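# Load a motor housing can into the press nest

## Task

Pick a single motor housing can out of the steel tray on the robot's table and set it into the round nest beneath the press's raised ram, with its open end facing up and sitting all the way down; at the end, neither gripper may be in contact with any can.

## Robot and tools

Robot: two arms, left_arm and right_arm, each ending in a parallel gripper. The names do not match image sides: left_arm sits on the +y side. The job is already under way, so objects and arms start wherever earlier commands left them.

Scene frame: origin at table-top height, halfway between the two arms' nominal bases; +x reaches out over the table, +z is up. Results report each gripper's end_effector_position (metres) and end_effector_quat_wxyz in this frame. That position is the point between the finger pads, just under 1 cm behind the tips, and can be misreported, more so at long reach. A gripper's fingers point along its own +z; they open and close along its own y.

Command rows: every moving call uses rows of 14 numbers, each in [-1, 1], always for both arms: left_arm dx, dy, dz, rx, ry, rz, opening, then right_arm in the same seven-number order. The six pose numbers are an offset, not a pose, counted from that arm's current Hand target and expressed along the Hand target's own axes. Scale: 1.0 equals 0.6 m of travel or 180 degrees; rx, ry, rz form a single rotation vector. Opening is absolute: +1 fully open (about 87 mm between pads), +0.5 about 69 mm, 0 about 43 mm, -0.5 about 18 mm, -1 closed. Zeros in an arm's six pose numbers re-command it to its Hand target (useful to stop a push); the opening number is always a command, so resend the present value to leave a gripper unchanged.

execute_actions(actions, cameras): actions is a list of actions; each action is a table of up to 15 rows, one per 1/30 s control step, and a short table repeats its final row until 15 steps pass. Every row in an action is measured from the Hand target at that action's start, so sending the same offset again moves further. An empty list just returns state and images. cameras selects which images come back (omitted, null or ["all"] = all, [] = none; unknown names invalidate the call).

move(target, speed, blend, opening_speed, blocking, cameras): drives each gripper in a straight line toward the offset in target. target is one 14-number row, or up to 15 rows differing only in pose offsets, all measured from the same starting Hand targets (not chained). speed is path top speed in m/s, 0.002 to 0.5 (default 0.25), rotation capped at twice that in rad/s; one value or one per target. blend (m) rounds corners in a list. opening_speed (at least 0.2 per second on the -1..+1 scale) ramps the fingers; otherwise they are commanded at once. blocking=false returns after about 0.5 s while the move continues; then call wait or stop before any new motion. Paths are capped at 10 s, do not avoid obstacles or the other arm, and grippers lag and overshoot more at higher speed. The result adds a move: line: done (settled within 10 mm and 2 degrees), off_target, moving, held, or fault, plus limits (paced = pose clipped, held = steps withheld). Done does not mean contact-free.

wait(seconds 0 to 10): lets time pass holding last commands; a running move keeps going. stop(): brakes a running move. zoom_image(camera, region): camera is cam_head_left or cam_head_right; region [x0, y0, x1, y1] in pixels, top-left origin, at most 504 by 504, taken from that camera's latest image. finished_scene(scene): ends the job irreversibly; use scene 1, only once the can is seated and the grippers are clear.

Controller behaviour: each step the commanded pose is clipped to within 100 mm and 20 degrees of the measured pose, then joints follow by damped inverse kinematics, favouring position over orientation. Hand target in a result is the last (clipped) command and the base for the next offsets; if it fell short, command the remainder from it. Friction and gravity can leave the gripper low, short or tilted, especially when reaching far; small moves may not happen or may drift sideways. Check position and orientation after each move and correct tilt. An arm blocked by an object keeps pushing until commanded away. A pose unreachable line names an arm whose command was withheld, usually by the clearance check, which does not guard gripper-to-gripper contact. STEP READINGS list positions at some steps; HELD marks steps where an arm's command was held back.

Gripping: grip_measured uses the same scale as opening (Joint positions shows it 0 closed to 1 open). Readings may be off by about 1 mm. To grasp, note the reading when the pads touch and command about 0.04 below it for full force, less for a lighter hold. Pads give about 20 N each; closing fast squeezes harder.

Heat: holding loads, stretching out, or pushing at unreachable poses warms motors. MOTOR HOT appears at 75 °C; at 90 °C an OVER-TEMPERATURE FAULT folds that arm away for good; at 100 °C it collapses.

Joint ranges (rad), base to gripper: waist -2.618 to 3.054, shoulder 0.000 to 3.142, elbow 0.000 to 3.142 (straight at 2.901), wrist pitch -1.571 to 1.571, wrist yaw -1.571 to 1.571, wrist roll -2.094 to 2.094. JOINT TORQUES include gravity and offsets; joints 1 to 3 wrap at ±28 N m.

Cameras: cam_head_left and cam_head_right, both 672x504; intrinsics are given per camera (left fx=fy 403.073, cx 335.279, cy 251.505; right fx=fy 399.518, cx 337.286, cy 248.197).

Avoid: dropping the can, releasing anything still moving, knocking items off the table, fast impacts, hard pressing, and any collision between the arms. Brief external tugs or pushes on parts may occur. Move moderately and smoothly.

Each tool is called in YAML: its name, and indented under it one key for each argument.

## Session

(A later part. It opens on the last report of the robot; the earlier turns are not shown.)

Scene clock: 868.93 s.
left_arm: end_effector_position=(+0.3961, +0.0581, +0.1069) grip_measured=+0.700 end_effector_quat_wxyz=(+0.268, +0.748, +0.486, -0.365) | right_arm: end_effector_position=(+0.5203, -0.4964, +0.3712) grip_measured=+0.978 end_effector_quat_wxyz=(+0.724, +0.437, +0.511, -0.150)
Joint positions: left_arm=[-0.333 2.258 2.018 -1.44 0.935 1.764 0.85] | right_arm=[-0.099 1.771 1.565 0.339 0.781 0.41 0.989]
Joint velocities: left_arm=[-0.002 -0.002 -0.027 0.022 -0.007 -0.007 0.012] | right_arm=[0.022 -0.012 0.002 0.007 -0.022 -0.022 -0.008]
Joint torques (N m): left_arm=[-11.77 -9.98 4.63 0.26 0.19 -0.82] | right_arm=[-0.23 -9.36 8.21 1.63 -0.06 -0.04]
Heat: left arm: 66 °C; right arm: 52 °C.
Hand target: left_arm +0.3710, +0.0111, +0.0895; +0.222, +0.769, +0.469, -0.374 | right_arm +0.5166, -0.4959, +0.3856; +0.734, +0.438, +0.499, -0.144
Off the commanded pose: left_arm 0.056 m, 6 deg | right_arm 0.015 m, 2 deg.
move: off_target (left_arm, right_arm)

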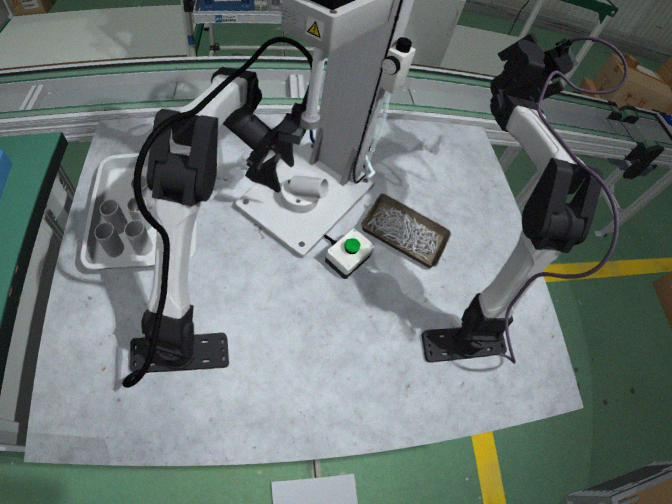

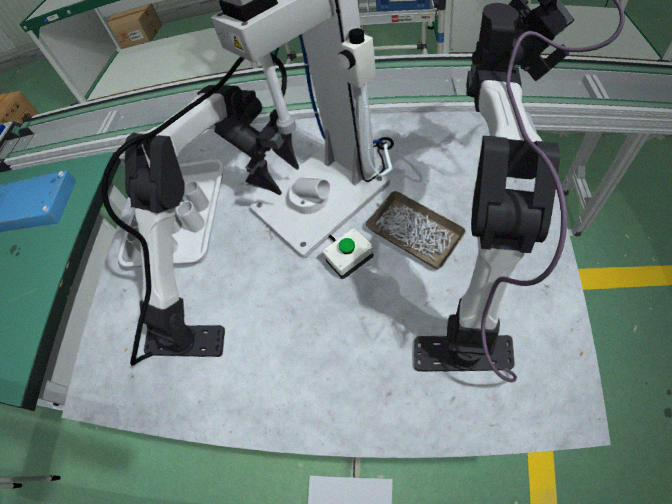

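move:
  target: [0.0528, -0.0415, -0.0598, 0, 0, 0, 0.5, 0, 0, 0, 0, 0, 0, 1]
  speed: 0.06

zoom_image:
  camera: "cam_head_right"
  region: [220, 50, 370, 220]

zoom_image:
  camera: "cam_head_left"
  region: [220, 50, 370, 220]

Scene clock: 877.57 s.
left_arm: end_effector_position=(+0.3816, +0.0647, +0.0958) grip_measured=+0.500 end_effector_quat_wxyz=(+0.250, +0.747, +0.483, -0.382) | right_arm: end_effector_position=(+0.5203, -0.4964, +0.3712) grip_measured=+0.978 end_effector_quat_wxyz=(+0.724, +0.437, +0.511, -0.150)
Joint positions: left_arm=[-0.327 2.258 1.967 -1.476 0.933 1.819 0.75] | right_arm=[-0.099 1.771 1.565 0.339 0.781 0.41 0.989]
Joint velocities: left_arm=[0.007 0.007 -0.002 0.022 -0.037 0.022 -0.01] | right_arm=[-0.012 0.022 0.002 -0.022 -0.037 -0.037 0.003]
Joint torques (N m): left_arm=[-2.15 -12.42 3.88 -0.4 0.05 0.43] | right_arm=[-0.23 -9.36 8.21 1.62 -0.06 -0.04]
Heat: left arm: 63 °C; right arm: 52 °C.
Hand target: left_arm +0.3717, +0.0656, +0.0873; +0.221, +0.769, +0.470, -0.371 | right_arm +0.5166, -0.4959, +0.3856; +0.734, +0.438, +0.499, -0.144
Off the commanded pose: left_arm 0.014 m, 4 deg | right_arm 0.015 m, 2 deg.
move: off_target (left_arm, right_arm)

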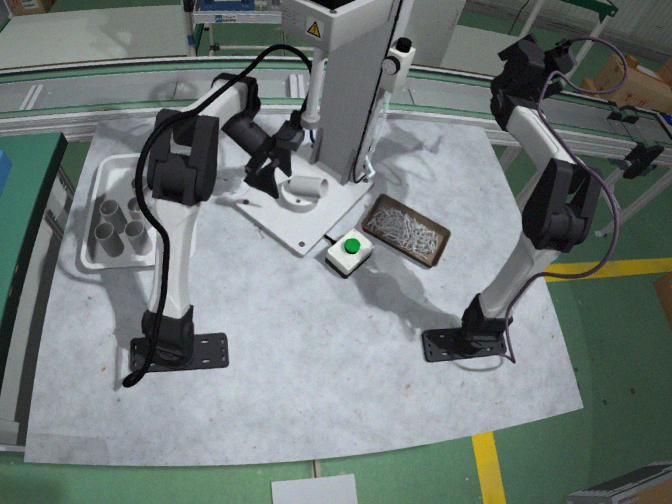

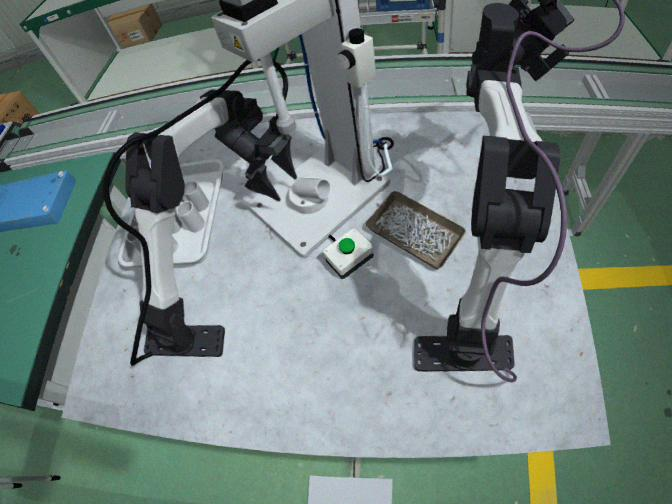

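Scaled by 2.965.

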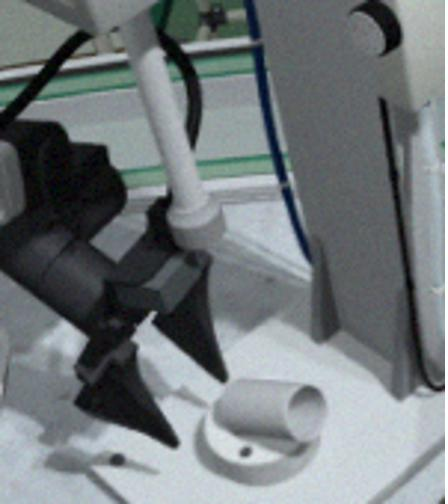

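Scaled by 2.965.

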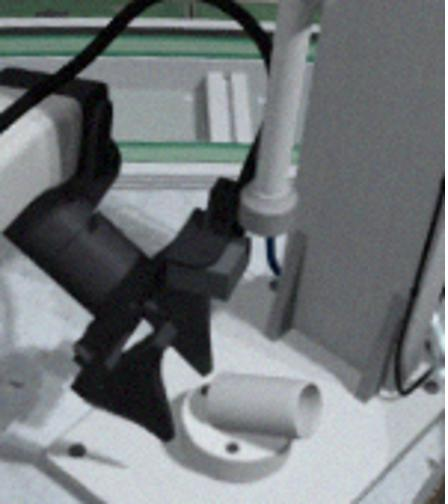

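move:
  target: [-0.05, 0.022, 0.057, 0, 0, 0, 0.5, 0, 0, 0, 0, 0, 0, 1]
  speed: 0.06

zoom_image:
  camera: "cam_head_right"
  region: [220, 50, 370, 220]

zoom_image:
  camera: "cam_head_left"
  region: [220, 50, 370, 220]

Scene clock: 885.23 s.
left_arm: end_effector_position=(+0.3873, +0.0540, +0.0941) grip_measured=+0.500 end_effector_quat_wxyz=(+0.270, +0.742, +0.480, -0.383) | right_arm: end_effector_position=(+0.5203, -0.4964, +0.3712) grip_measured=+0.978 end_effector_quat_wxyz=(+0.724, +0.437, +0.511, -0.150)
Joint positions: left_arm=[-0.337 2.258 1.949 -1.408 0.968 1.786 0.75] | right_arm=[-0.099 1.771 1.565 0.339 0.781 0.41 0.989]
Joint velocities: left_arm=[0.007 -0.017 0.007 -0.007 0.007 -0.037 -0.01] | right_arm=[0.007 0.002 -0.007 -0.066 -0.007 0.022 0.018]
Joint torques (N m): left_arm=[-10.76 -13.74 4.57 0.11 -0.05 -0.9] | right_arm=[-0.21 -9.36 8.21 1.63 -0.06 -0.04]
Heat: left arm: 62 °C; right arm: 52 °C.
Hand target: left_arm +0.3617, +0.0186, +0.0896; +0.221, +0.769, +0.469, -0.374 | right_arm +0.5166, -0.4959, +0.3856; +0.734, +0.438, +0.499, -0.144
Off the commanded pose: left_arm 0.043 m, 7 deg | right_arm 0.015 m, 2 deg.
move: off_target (left_arm, right_arm)

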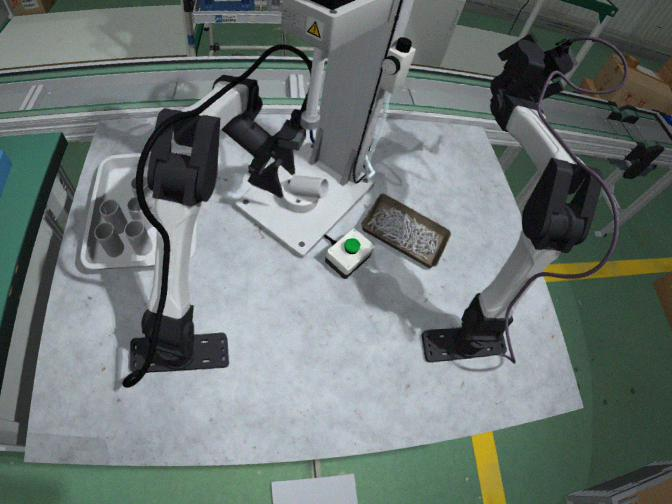

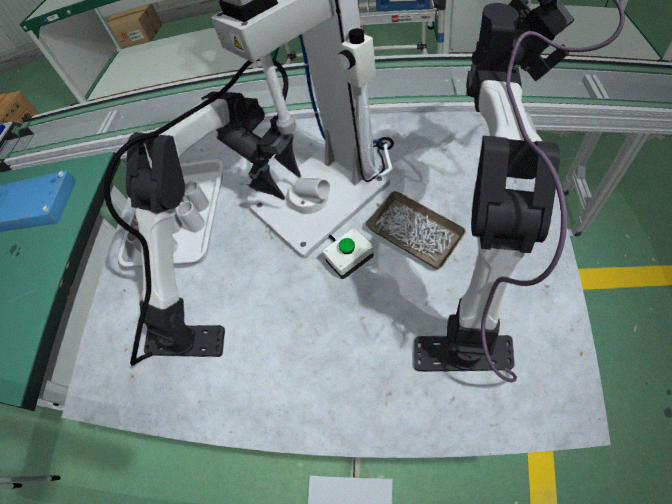

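Scaled by 2.965.

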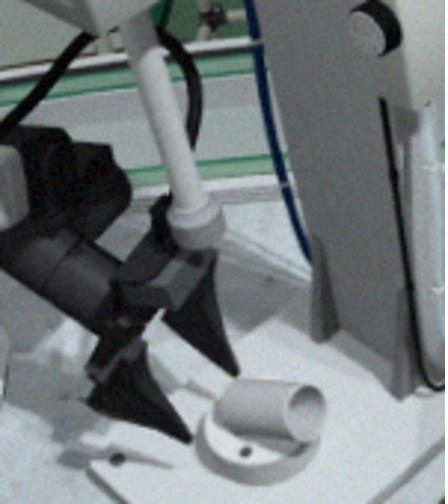

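Scaled by 2.965.

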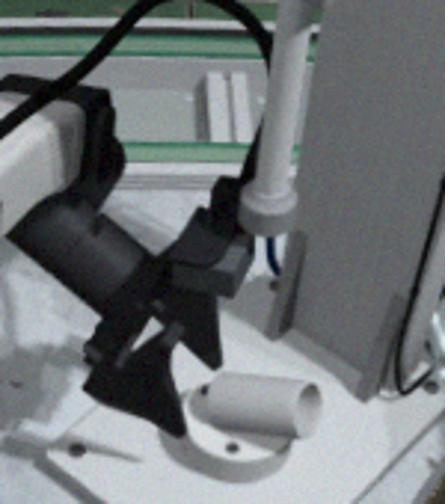

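move:
  target: [0.065, -0.022, -0.038, 0, 0, 0, 0.5, 0, 0, 0, 0, 0, 0, 1]
  speed: 0.06
  cameras: []

move:
  target: [0.008, 0.000, 0.008, 0, -0.03, 0, 0.5, 0, 0, 0, 0, 0, 0, 1]
  speed: 0.06

Scene clock: 895.97 s.
left_arm: end_effector_position=(+0.3798, +0.0605, +0.0846) grip_measured=+0.500 end_effector_quat_wxyz=(+0.256, +0.744, +0.481, -0.388) | right_arm: end_effector_position=(+0.5203, -0.4964, +0.3712) grip_measured=+0.978 end_effector_quat_wxyz=(+0.724, +0.437, +0.511, -0.150)
Joint positions: left_arm=[-0.331 2.258 1.913 -1.419 0.954 1.816 0.75] | right_arm=[-0.099 1.771 1.565 0.339 0.781 0.41 0.989]
Joint velocities: left_arm=[-0.002 0.002 -0.017 -0.051 0.007 0.095 -0.004] | right_arm=[-0.012 -0.007 0.022 0.051 -0.051 -0.022 -0.003]
Joint torques (N m): left_arm=[-2.4 -12.48 3.82 -0.33 -0.19 0.38] | right_arm=[-0.21 -9.36 8.21 1.63 -0.06 -0.04]
Heat: left arm: 62 °C; right arm: 52 °C.
Hand target: left_arm +0.3699, +0.0629, +0.0732; +0.221, +0.769, +0.470, -0.372 | right_arm +0.5166, -0.4959, +0.3856; +0.734, +0.438, +0.499, -0.144
Off the commanded pose: left_arm 0.015 m, 5 deg | right_arm 0.015 m, 2 deg.
move: off_target (left_arm, right_arm)
No camera images: "cameras" was empty.

Scene clock: 897.27 s.
left_arm: end_effector_position=(+0.3762, +0.0614, +0.0782) grip_measured=+0.500 end_effector_quat_wxyz=(+0.259, +0.757, +0.454, -0.392) | right_arm: end_effector_position=(+0.5203, -0.4964, +0.3712) grip_measured=+0.978 end_effector_quat_wxyz=(+0.724, +0.437, +0.511, -0.150)
Joint positions: left_arm=[-0.329 2.275 1.907 -1.449 0.957 1.914 0.75] | right_arm=[-0.099 1.771 1.565 0.339 0.781 0.41 0.989]
Joint velocities: left_arm=[-0.007 0.007 0.002 -0.051 -0.022 -0.037 0.016] | right_arm=[0.007 0.007 0.007 0.037 0.022 -0.007 0.003]
Joint torques (N m): left_arm=[-0.14 -9.66 4.04 -0.48 0.52 0.12] | right_arm=[-0.23 -9.35 8.23 1.63 -0.06 -0.04]
Heat: left arm: 61 °C; right arm: 52 °C.
Hand target: left_arm +0.3694, +0.0627, +0.0661; +0.242, +0.751, +0.460, -0.407 | right_arm +0.5166, -0.4959, +0.3856; +0.734, +0.438, +0.499, -0.144
Off the commanded pose: left_arm 0.014 m, 3 deg | right_arm 0.015 m, 2 deg.
move: off_target (left_arm, right_arm)

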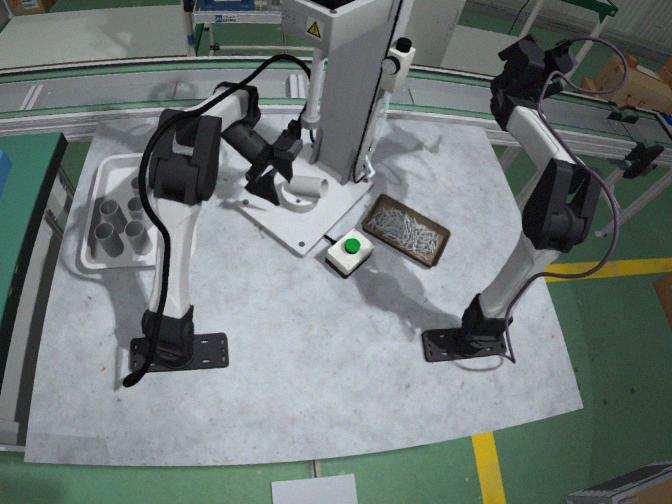

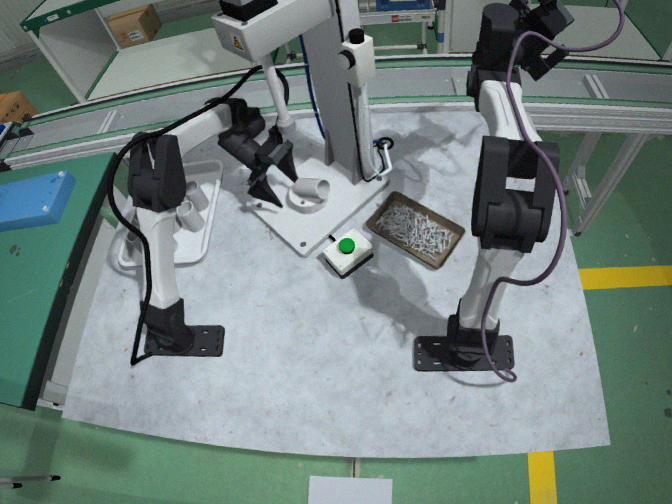

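move:
  target: [-0.049, 0.0346, 0.046, 0, 0, 0, 0.5, 0, 0, 0, 0, 0, 0, 1]
  speed: 0.06

zoom_image:
  camera: "cam_head_right"
  region: [220, 50, 370, 220]

zoom_image:
  camera: "cam_head_left"
  region: [220, 50, 370, 220]

Scene clock: 902.43 s.
left_arm: end_effector_position=(+0.3741, +0.0546, +0.0802) grip_measured=+0.499 end_effector_quat_wxyz=(+0.226, +0.756, +0.481, -0.382) | right_arm: end_effector_position=(+0.5203, -0.4964, +0.3712) grip_measured=+0.978 end_effector_quat_wxyz=(+0.724, +0.437, +0.511, -0.150)
Joint positions: left_arm=[-0.366 2.277 1.948 -1.444 0.905 1.793 0.75] | right_arm=[-0.099 1.771 1.565 0.339 0.781 0.41 0.989]
Joint velocities: left_arm=[0.002 0.002 0.002 0.051 0.051 -0.037 -0.013] | right_arm=[0.007 -0.002 0.007 0.007 -0.051 0.037 -0.013]
Joint torques (N m): left_arm=[-5.44 -8.9 5.96 0.22 1.24 -0.19] | right_arm=[-0.23 -9.36 8.21 1.63 -0.06 -0.04]
Heat: left arm: 60 °C; right arm: 52 °C.
Hand target: left_arm +0.3693, +0.0177, +0.0756; +0.243, +0.751, +0.459, -0.409 | right_arm +0.5166, -0.4959, +0.3856; +0.734, +0.438, +0.499, -0.144
Off the commanded pose: left_arm 0.037 m, 4 deg | right_arm 0.015 m, 2 deg.
move: off_target (left_arm, right_arm)

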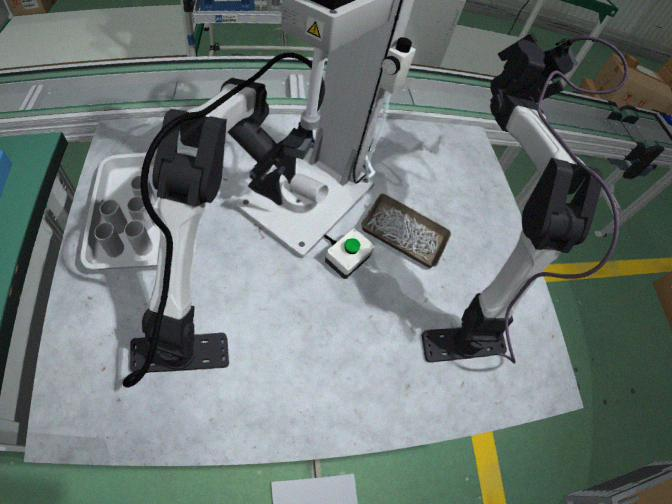

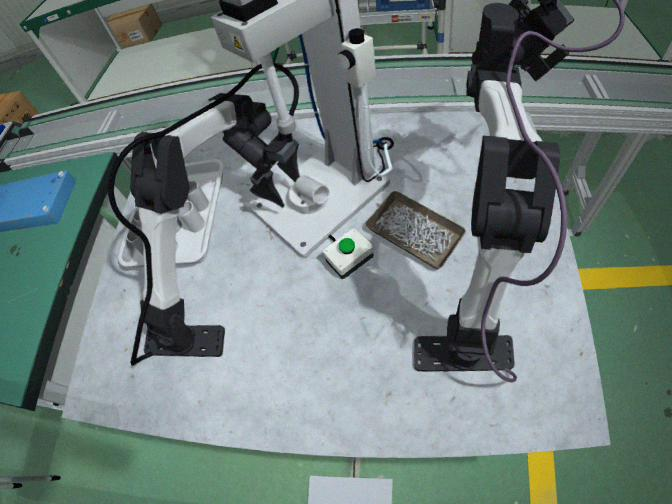

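Scaled by 2.965.

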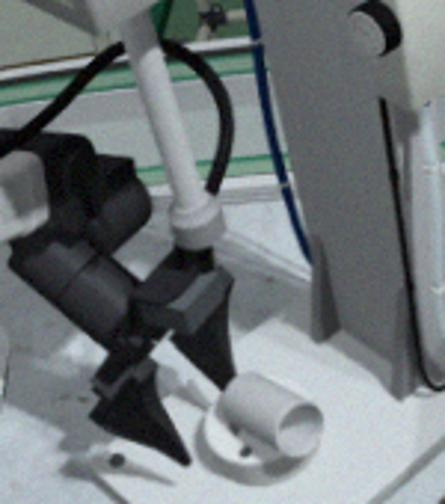

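Scaled by 2.965.

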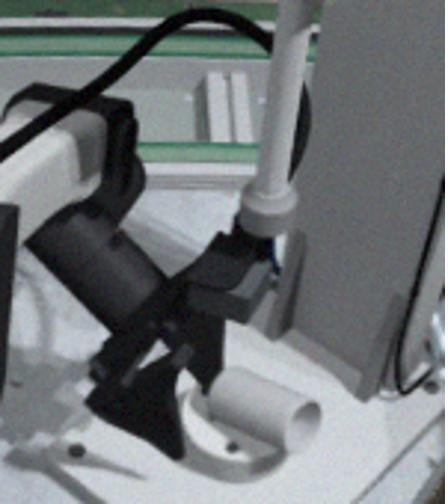

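move:
  target: [0.054, -0.016, -0.061, 0, 0, 0, 0.95, 0, 0, 0, 0, 0, 0, 1]
  speed: 0.06
  opening_speed: 0.5

zoom_image:
  camera: "cam_head_right"
  region: [220, 50, 370, 220]

zoom_image:
  camera: "cam_head_left"
  region: [220, 50, 370, 220]

Scene clock: 908.57 s.
left_arm: end_effector_position=(+0.3704, +0.0635, +0.0807) grip_measured=+0.944 end_effector_quat_wxyz=(+0.206, +0.755, +0.483, -0.392) | right_arm: end_effector_position=(+0.5203, -0.4964, +0.3712) grip_measured=+0.978 end_effector_quat_wxyz=(+0.724, +0.437, +0.511, -0.150)
Joint positions: left_arm=[-0.353 2.308 1.998 -1.536 0.888 1.836 0.972] | right_arm=[-0.099 1.771 1.565 0.339 0.781 0.41 0.989]
Joint velocities: left_arm=[0.007 -0.012 -0.007 -0.037 0.037 -0.037 -0.002] | right_arm=[-0.007 0.002 0.017 -0.095 0.037 -0.051 -0.018]
Joint torques (N m): left_arm=[3.43 -8.05 4.55 -0.13 1.08 1.16] | right_arm=[-0.23 -9.36 8.21 1.63 -0.06 -0.04]
Heat: left arm: 59 °C; right arm: 52 °C.
Hand target: left_arm +0.3835, +0.0657, +0.0681; +0.242, +0.751, +0.460, -0.407 | right_arm +0.5166, -0.4959, +0.3856; +0.734, +0.438, +0.499, -0.144
Off the commanded pose: left_arm 0.017 m, 5 deg | right_arm 0.015 m, 2 deg.
move: off_target (left_arm, right_arm)

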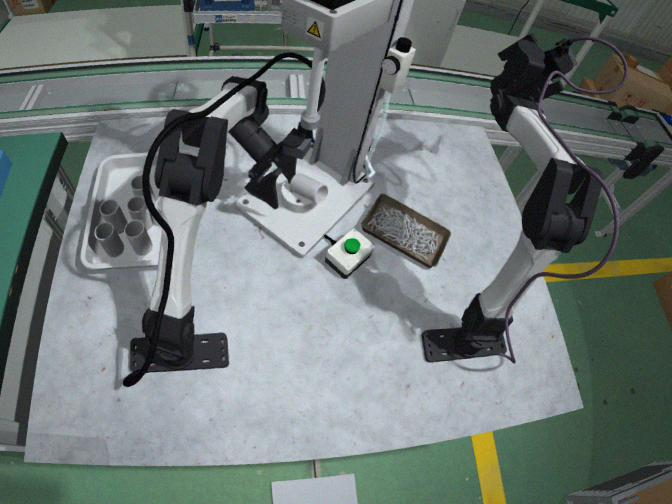

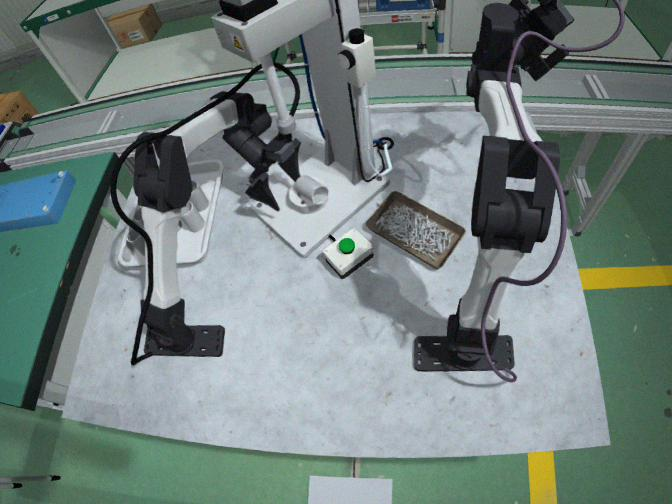

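Scaled by 2.965.

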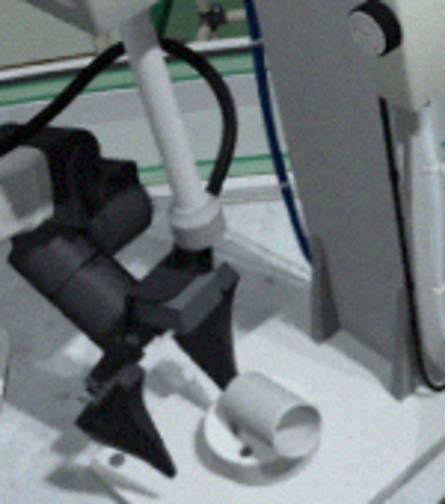

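Scaled by 2.965.

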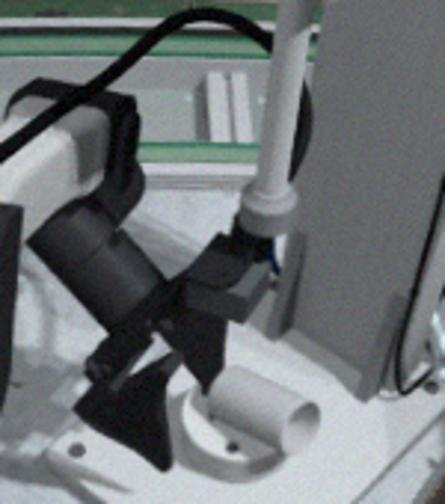

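move:
  target: [0.0634, -0.0685, -0.0717, 0, 0, 0, 0.95, 0, 0, 0, 0, 0, 0, 1]
  speed: 0.08
  cameras: []

move:
  target: [-0.04, -0.1, -0.1, 0, 0, 0, 0, 0, 0, 0, 0, 0, 0, 1]
  speed: 0.12

Scene clock: 924.63 s.
left_arm: end_effector_position=(+0.3795, +0.1354, +0.0666) grip_measured=+0.950 end_effector_quat_wxyz=(+0.253, +0.749, +0.482, -0.379) | right_arm: end_effector_position=(+0.5203, -0.4964, +0.3712) grip_measured=+0.978 end_effector_quat_wxyz=(+0.724, +0.437, +0.511, -0.150)
Joint positions: left_arm=[-0.161 2.261 1.84 -1.54 0.885 2.076 0.975] | right_arm=[-0.099 1.771 1.565 0.339 0.781 0.41 0.989]
Joint velocities: left_arm=[0.027 -0.002 0.002 0.037 0.007 -0.007 -0.007] | right_arm=[-0.002 -0.007 0.007 -0.007 0.022 0.037 -0.018]
Joint torques (N m): left_arm=[-0.31 -10.63 4.11 -0.63 0.42 0.21] | right_arm=[-0.23 -9.36 8.21 1.63 -0.06 -0.04]
Heat: left arm: 57 °C; right arm: 52 °C.
Hand target: left_arm +0.3743, +0.1364, +0.0608; +0.240, +0.752, +0.461, -0.404 | right_arm +0.5166, -0.4959, +0.3856; +0.734, +0.438, +0.499, -0.144
Off the commanded pose: left_arm 0.009 m, 4 deg | right_arm 0.015 m, 2 deg.
joint sent to its limit (left arm) — joint 4 (wrist pitch), lower limit; joint 6 (wrist roll), upper limit. The joint targets are off in orientation, not in position.
move: off_target (left_arm, right_arm)
No camera images: "cameras" was empty.

Scene clock: 925.93 s.
left_arm: end_effector_position=(+0.3436, +0.1935, +0.1092) grip_measured=+0.000 end_effector_quat_wxyz=(+0.262, +0.738, +0.527, -0.329) | right_arm: end_effector_position=(+0.5203, -0.4964, +0.3712) grip_measured=+0.978 end_effector_quat_wxyz=(+0.724, +0.437, +0.511, -0.150)
Joint positions: left_arm=[-0.026 1.981 1.615 -1.546 0.816 2.077 0.5] | right_arm=[-0.099 1.771 1.565 0.339 0.781 0.41 0.989]
Joint velocities: left_arm=[0.007 -0.007 0.017 -0.037 0.066 0.007 0.004] | right_arm=[0.017 -0.002 0.007 -0.022 0.037 0.022 -0.003]
Joint torques (N m): left_arm=[0.27 -12.75 3.86 -0.55 0.37 0.17] | right_arm=[-0.23 -9.36 8.21 1.63 -0.06 -0.04]
Heat: left arm: 57 °C; right arm: 52 °C.
Hand target: left_arm +0.3400, +0.1966, +0.1164; +0.239, +0.753, +0.462, -0.402 | right_arm +0.5166, -0.4959, +0.3856; +0.734, +0.438, +0.499, -0.144
Off the commanded pose: left_arm 0.008 m, 12 deg | right_arm 0.015 m, 2 deg.
joint sent to its limit (left arm) — joint 4 (wrist pitch), lower limit; joint 6 (wrist roll), upper limit. The joint targets are off in orientation, not in position.
move: off_target (left_arm, right_arm)

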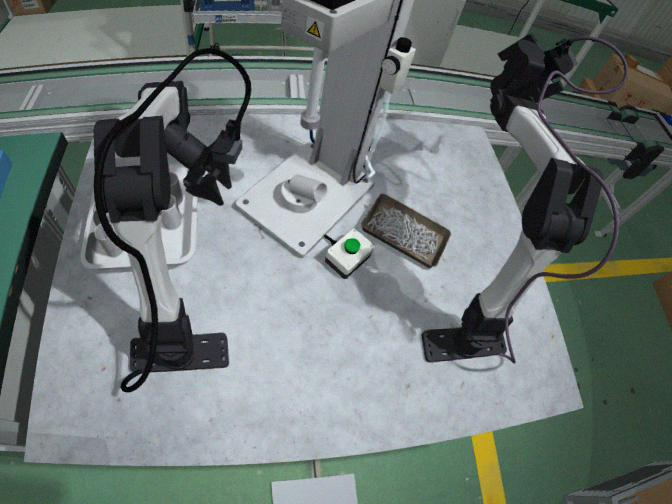

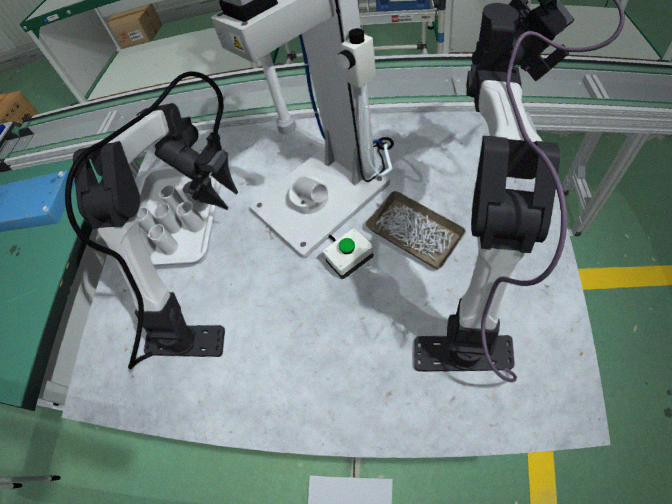

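zoom_image:
  camera: "cam_head_right"
  region: [270, 140, 340, 220]

zoom_image:
  camera: "cam_head_left"
  region: [265, 140, 335, 220]

Scaled by 6.300.

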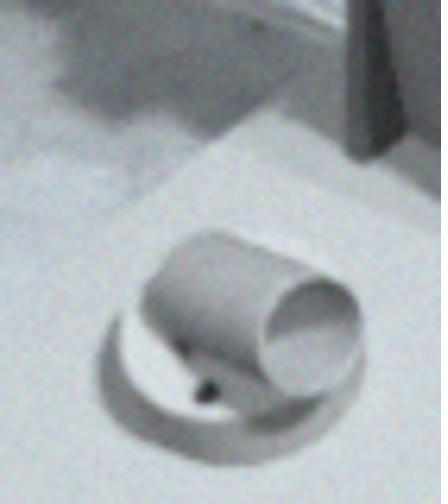

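Scaled by 6.300.

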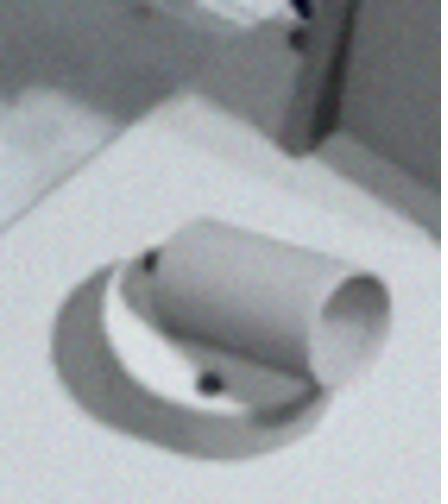

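move:
  target: [0, 0, 0, 0, 0, 0, 0, 0.160, -0.105, -0.743, -0.544, 0.278, -0.208, 1]
  speed: 0.25

Scene clock: 948.20 s.
left_arm: end_effector_position=(+0.3436, +0.1936, +0.1092) grip_measured=+0.000 end_effector_quat_wxyz=(+0.262, +0.738, +0.527, -0.329) | right_arm: end_effector_position=(+0.2507, -0.1601, +0.2098) grip_measured=+0.978 end_effector_quat_wxyz=(+0.479, -0.367, +0.761, +0.240)
Joint positions: left_arm=[-0.026 1.981 1.615 -1.546 0.815 2.077 0.5] | right_arm=[0.297 0.908 0.819 -0.444 -0.575 -0.294 0.989]
Joint velocities: left_arm=[0.027 0.007 -0.017 0.022 -0.051 0.022 0.006] | right_arm=[-0.002 0.002 -0.007 -0.007 -0.007 0.051 0.003]
Joint torques (N m): left_arm=[0.39 -12.67 3.89 -0.53 0.42 0.17] | right_arm=[0.51 -0.77 9.99 1.62 -0.32 -0.08]
Heat: left arm: 57 °C; right arm: 52 °C.
Hand target: left_arm +0.3400, +0.1966, +0.1164; +0.239, +0.753, +0.462, -0.402 | right_arm +0.2520, -0.1555, +0.2215; +0.486, -0.376, +0.750, +0.244
Off the commanded pose: left_arm 0.009 m, 12 deg | right_arm 0.010 m, 1 deg.
joint sent to its limit (left arm) — joint 4 (wrist pitch), lower limit; joint 6 (wrist roll), upper limit. The joint targets are off in orientation, not in position.
move: off_target (left_arm)

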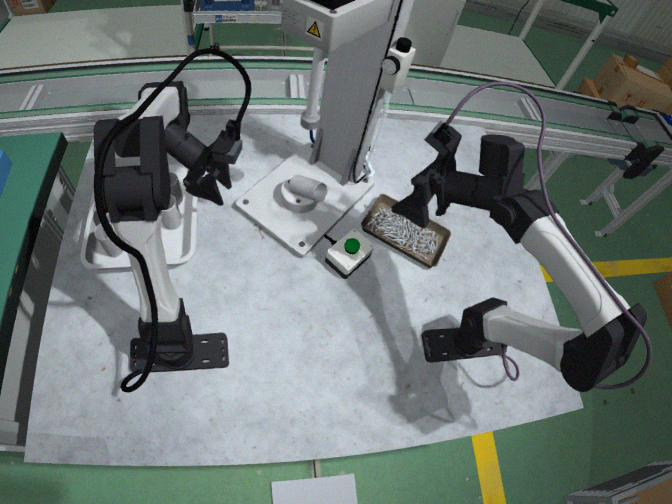

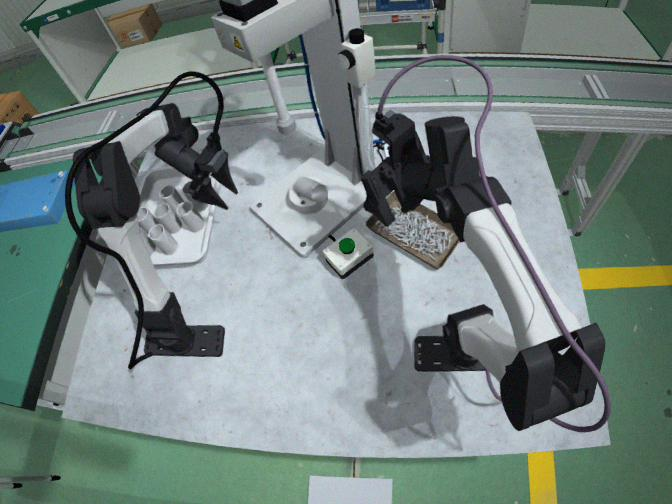

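move:
  target: [0, 0, 0, 0, 0, 0, 0, 0.076, -0.0055, 0.257, 0, 0, 0, 0.8]
  speed: 0.15

zoom_image:
  camera: "cam_head_right"
  region: [250, 90, 420, 260]

zoom_image:
  camera: "cam_head_left"
  region: [250, 90, 420, 260]

Scene clock: 954.63 s.
left_arm: end_effector_position=(+0.3435, +0.1937, +0.1091) grip_measured=+0.000 end_effector_quat_wxyz=(+0.262, +0.738, +0.527, -0.329) | right_arm: end_effector_position=(+0.3265, -0.0635, +0.1151) grip_measured=+0.800 end_effector_quat_wxyz=(+0.481, -0.378, +0.751, +0.247)
Joint positions: left_arm=[-0.026 1.981 1.615 -1.546 0.815 2.077 0.5] | right_arm=[0.548 1.455 0.733 0.259 -0.38 -0.175 0.9]
Joint velocities: left_arm=[-0.012 0.007 -0.002 -0.007 0.007 0.037 -0.006] | right_arm=[-0.007 -0.002 -0.037 -0.037 0.007 0.051 0.014]
Joint torques (N m): left_arm=[0.43 -12.7 3.86 -0.53 0.41 0.18] | right_arm=[0.51 -4.15 7.51 1.92 0.01 0.07]
Heat: left arm: 57 °C; right arm: 52 °C.
Hand target: left_arm +0.3400, +0.1967, +0.1164; +0.239, +0.753, +0.462, -0.402 | right_arm +0.3297, -0.0599, +0.1160; +0.485, -0.376, +0.750, +0.246
Off the commanded pose: left_arm 0.009 m, 12 deg | right_arm 0.005 m, 1 deg.
joint sent to its limit (left arm) — joint 4 (wrist pitch), lower limit; joint 6 (wrist roll), upper limit. The joint targets are off in orientation, not in position.
move: off_target (left_arm)

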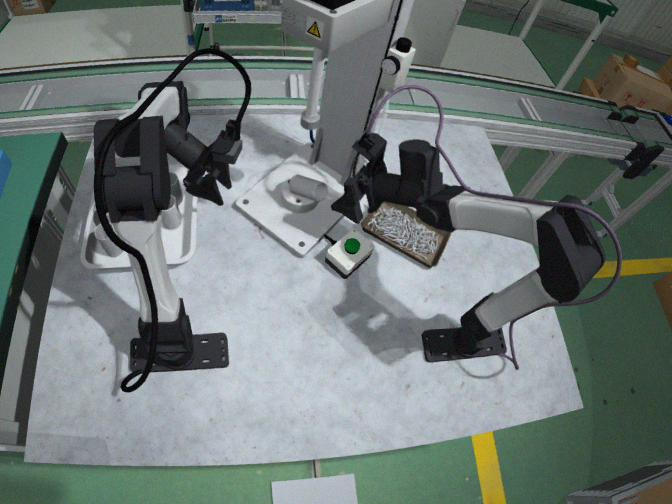

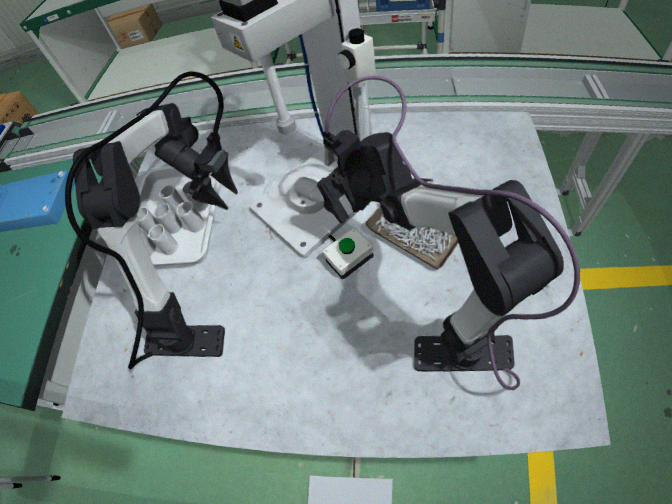

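Scaled by 2.965.

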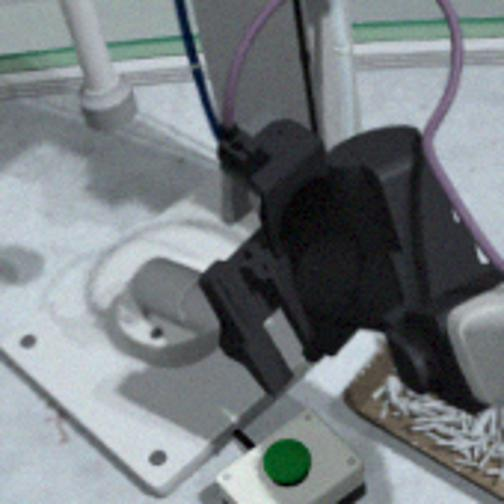

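Scaled by 2.965.

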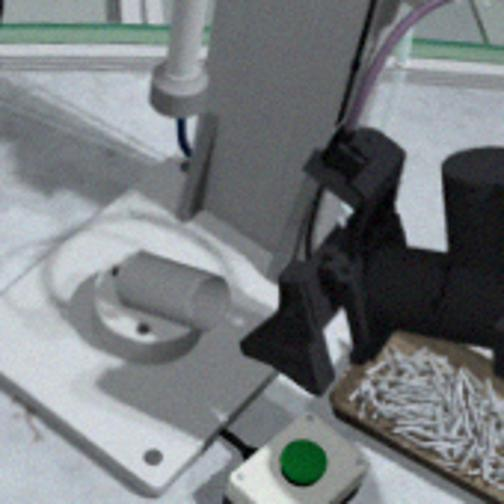

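move:
  target: [0, 0, 0, 0, 0, 0, 0, -0.011, -0.0137, 0.0635, 0, 0, 0, 0.8]
  speed: 0.08

zoom_image:
  camera: "cam_head_right"
  region: [270, 130, 370, 230]

zoom_image:
  camera: "cam_head_left"
  region: [270, 130, 370, 230]

Scene clock: 961.03 s.
left_arm: end_effector_position=(+0.3435, +0.1937, +0.1091) grip_measured=+0.000 end_effector_quat_wxyz=(+0.262, +0.738, +0.527, -0.329) | right_arm: end_effector_position=(+0.3503, -0.0426, +0.0973) grip_measured=+0.800 end_effector_quat_wxyz=(+0.472, -0.379, +0.757, +0.246)
Joint positions: left_arm=[-0.026 1.981 1.615 -1.546 0.815 2.077 0.5] | right_arm=[0.569 1.618 0.826 0.311 -0.362 -0.165 0.9]
Joint velocities: left_arm=[-0.017 -0.022 -0.007 -0.022 -0.007 0.022 0.011] | right_arm=[0.007 -0.012 -0.007 0.022 -0.066 -0.022 0.002]
Joint torques (N m): left_arm=[0.42 -12.67 3.96 -0.53 0.39 0.15] | right_arm=[0.51 -5.18 9.2 1.91 0.01 0.08]
Heat: left arm: 58 °C; right arm: 51 °C.
Hand target: left_arm +0.3400, +0.1967, +0.1164; +0.239, +0.753, +0.462, -0.402 | right_arm +0.3592, -0.0352, +0.1063; +0.485, -0.376, +0.750, +0.246
Off the commanded pose: left_arm 0.009 m, 12 deg | right_arm 0.015 m, 2 deg.
joint sent to its limit (left arm) — joint 4 (wrist pitch), lower limit; joint 6 (wrist roll), upper limit. The joint targets are off in orientation, not in position.
move: off_target (left_arm, right_arm)

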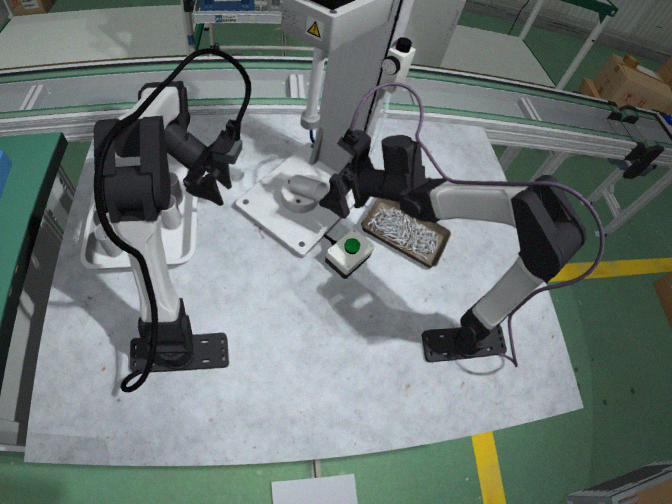

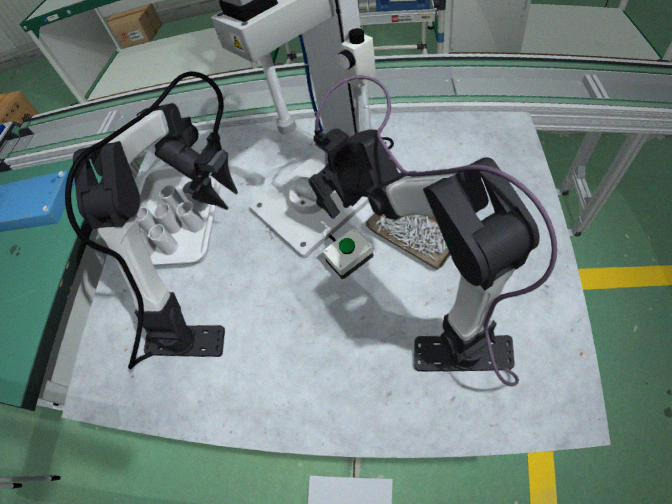

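Scaled by 5.040.

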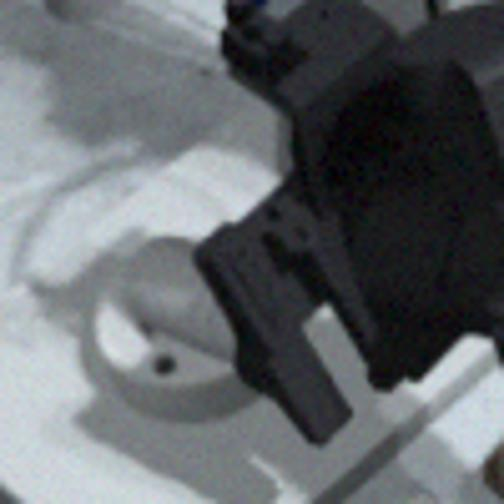

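Scaled by 5.040.

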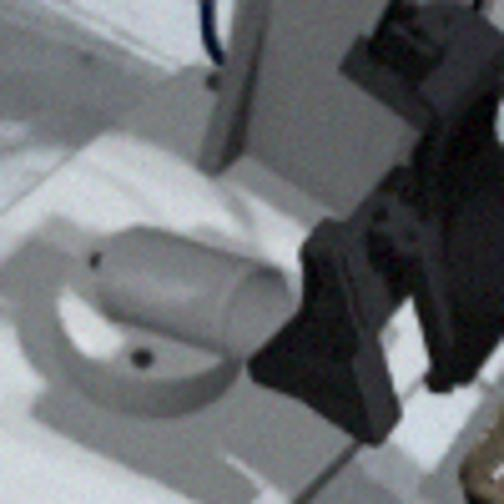

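move:
  target: [0, 0, 0, 0, 0, 0, 0, -0.0247, 0.0143, 0.0525, 0, 0, 0, 0.8]
  speed: 0.05

zoom_image:
  camera: "cam_head_right"
  region: [270, 130, 370, 230]

zoom_image:
  camera: "cam_head_left"
  region: [270, 130, 370, 230]

Scene clock: 975.87 s.
left_arm: end_effector_position=(+0.3435, +0.1937, +0.1091) grip_measured=+0.000 end_effector_quat_wxyz=(+0.262, +0.738, +0.527, -0.329) | right_arm: end_effector_position=(+0.3526, -0.0055, +0.0953) grip_measured=+0.800 end_effector_quat_wxyz=(+0.457, -0.388, +0.755, +0.265)
Joint positions: left_arm=[-0.026 1.981 1.615 -1.546 0.815 2.077 0.5] | right_arm=[0.636 1.715 0.935 0.29 -0.349 -0.131 0.9]
Joint velocities: left_arm=[0.002 0.007 0.002 0.066 0.022 -0.007 -0.001] | right_arm=[-0.002 -0.002 0.007 -0.081 -0.007 0.007 0.002]
Joint torques (N m): left_arm=[0.5 -12.77 3.96 -0.53 0.41 0.19] | right_arm=[-0.36 -5.61 9.92 2.05 0.41 -0.02]
Heat: left arm: 58 °C; right arm: 52 °C.
Hand target: left_arm +0.3400, +0.1967, +0.1164; +0.239, +0.753, +0.462, -0.402 | right_arm +0.3734, -0.0023, +0.1068; +0.485, -0.376, +0.750, +0.246
Off the commanded pose: left_arm 0.009 m, 12 deg | right_arm 0.024 m, 4 deg.
joint sent to its limit (left arm) — joint 4 (wrist pitch), lower limit; joint 6 (wrist roll), upper limit. The joint targets are off in orientation, not in position.
move: off_target (left_arm, right_arm)

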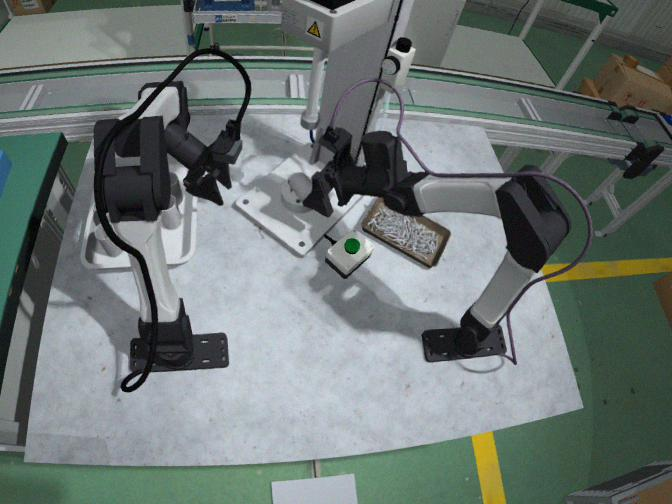

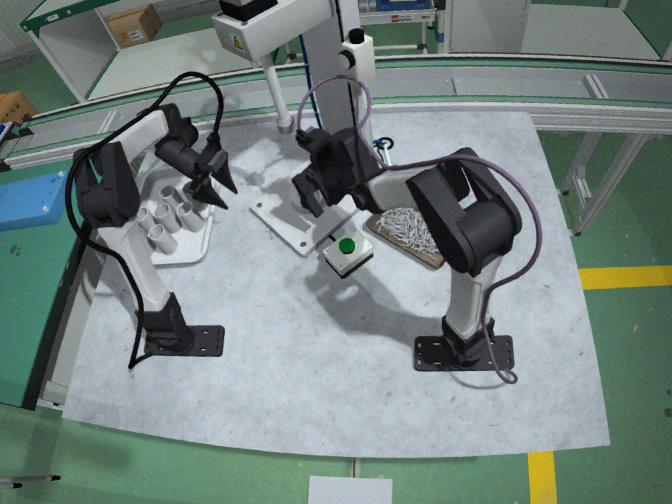

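Scaled by 5.040.

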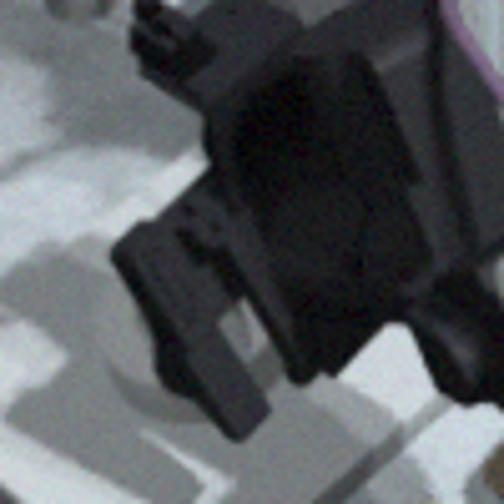

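Scaled by 5.040.

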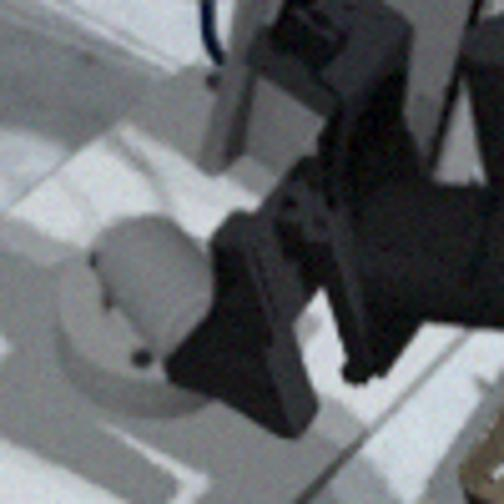

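move:
  target: [0, 0, 0, 0, 0, 0, 0, 0, 0, 0, 0, 0, 0, -0.12]
  opening_speed: 0.4

zoom_image:
  camera: "cam_head_right"
  region: [270, 130, 370, 230]

zoom_image:
  camera: "cam_head_left"
  region: [270, 130, 370, 230]

Scene clock: 981.27 s.
left_arm: end_effector_position=(+0.3435, +0.1937, +0.1091) grip_measured=+0.000 end_effector_quat_wxyz=(+0.262, +0.738, +0.527, -0.329) | right_arm: end_effector_position=(+0.3582, -0.0049, +0.0972) grip_measured=-0.120 end_effector_quat_wxyz=(+0.465, -0.381, +0.757, +0.255)
Joint positions: left_arm=[-0.026 1.981 1.615 -1.546 0.815 2.077 0.5] | right_arm=[0.641 1.721 0.944 0.299 -0.317 -0.125 0.44]
Joint velocities: left_arm=[-0.012 -0.017 -0.012 -0.007 -0.095 0.022 0.011] | right_arm=[-0.002 -0.007 -0.012 -0.007 -0.037 -0.022 0.011]
Joint torques (N m): left_arm=[0.42 -12.82 4.03 -0.5 0.4 0.19] | right_arm=[-0.76 -5.97 9.36 1.98 0.11 -0.09]
Heat: left arm: 58 °C; right arm: 52 °C.
Hand target: left_arm +0.3400, +0.1966, +0.1164; +0.239, +0.753, +0.462, -0.402 | right_arm +0.3734, -0.0023, +0.1069; +0.485, -0.376, +0.750, +0.246
Off the commanded pose: left_arm 0.009 m, 12 deg | right_arm 0.018 m, 3 deg.
joint sent to its limit (left arm) — joint 4 (wrist pitch), lower limit; joint 6 (wrist roll), upper limit. The joint targets are off in orientation, not in position.
move: off_target (left_arm, right_arm)

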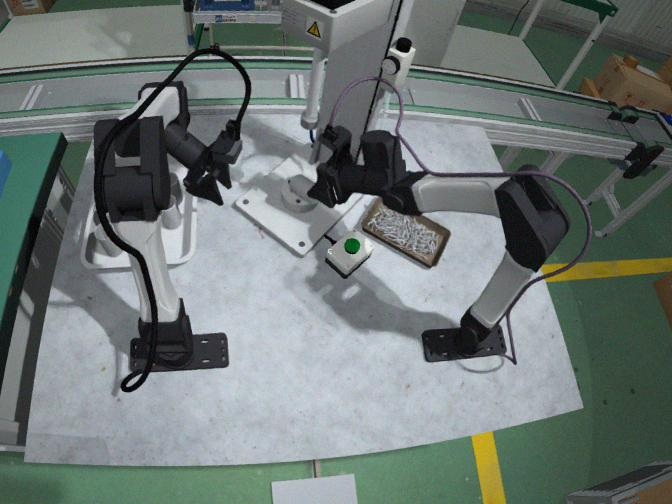

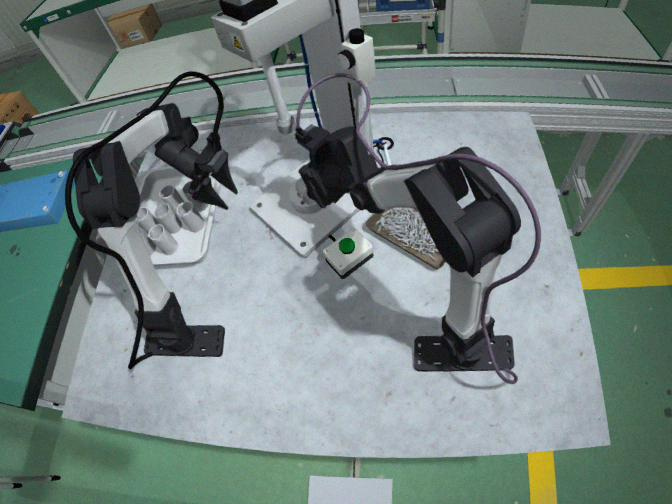

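Scaled by 5.040.

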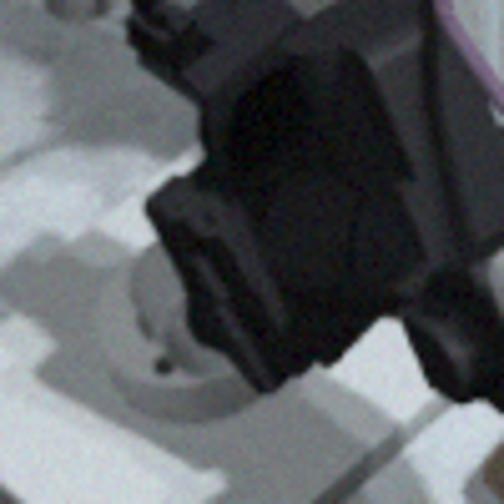

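Scaled by 5.040.

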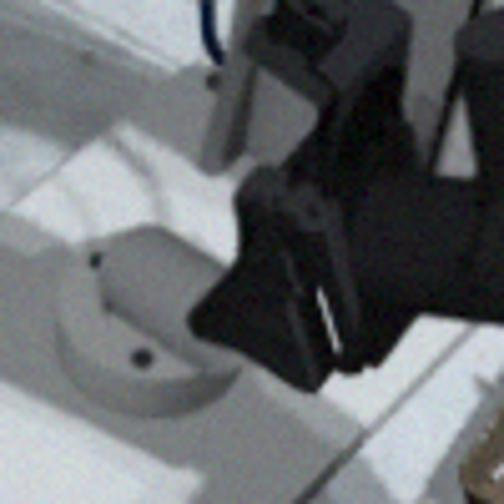

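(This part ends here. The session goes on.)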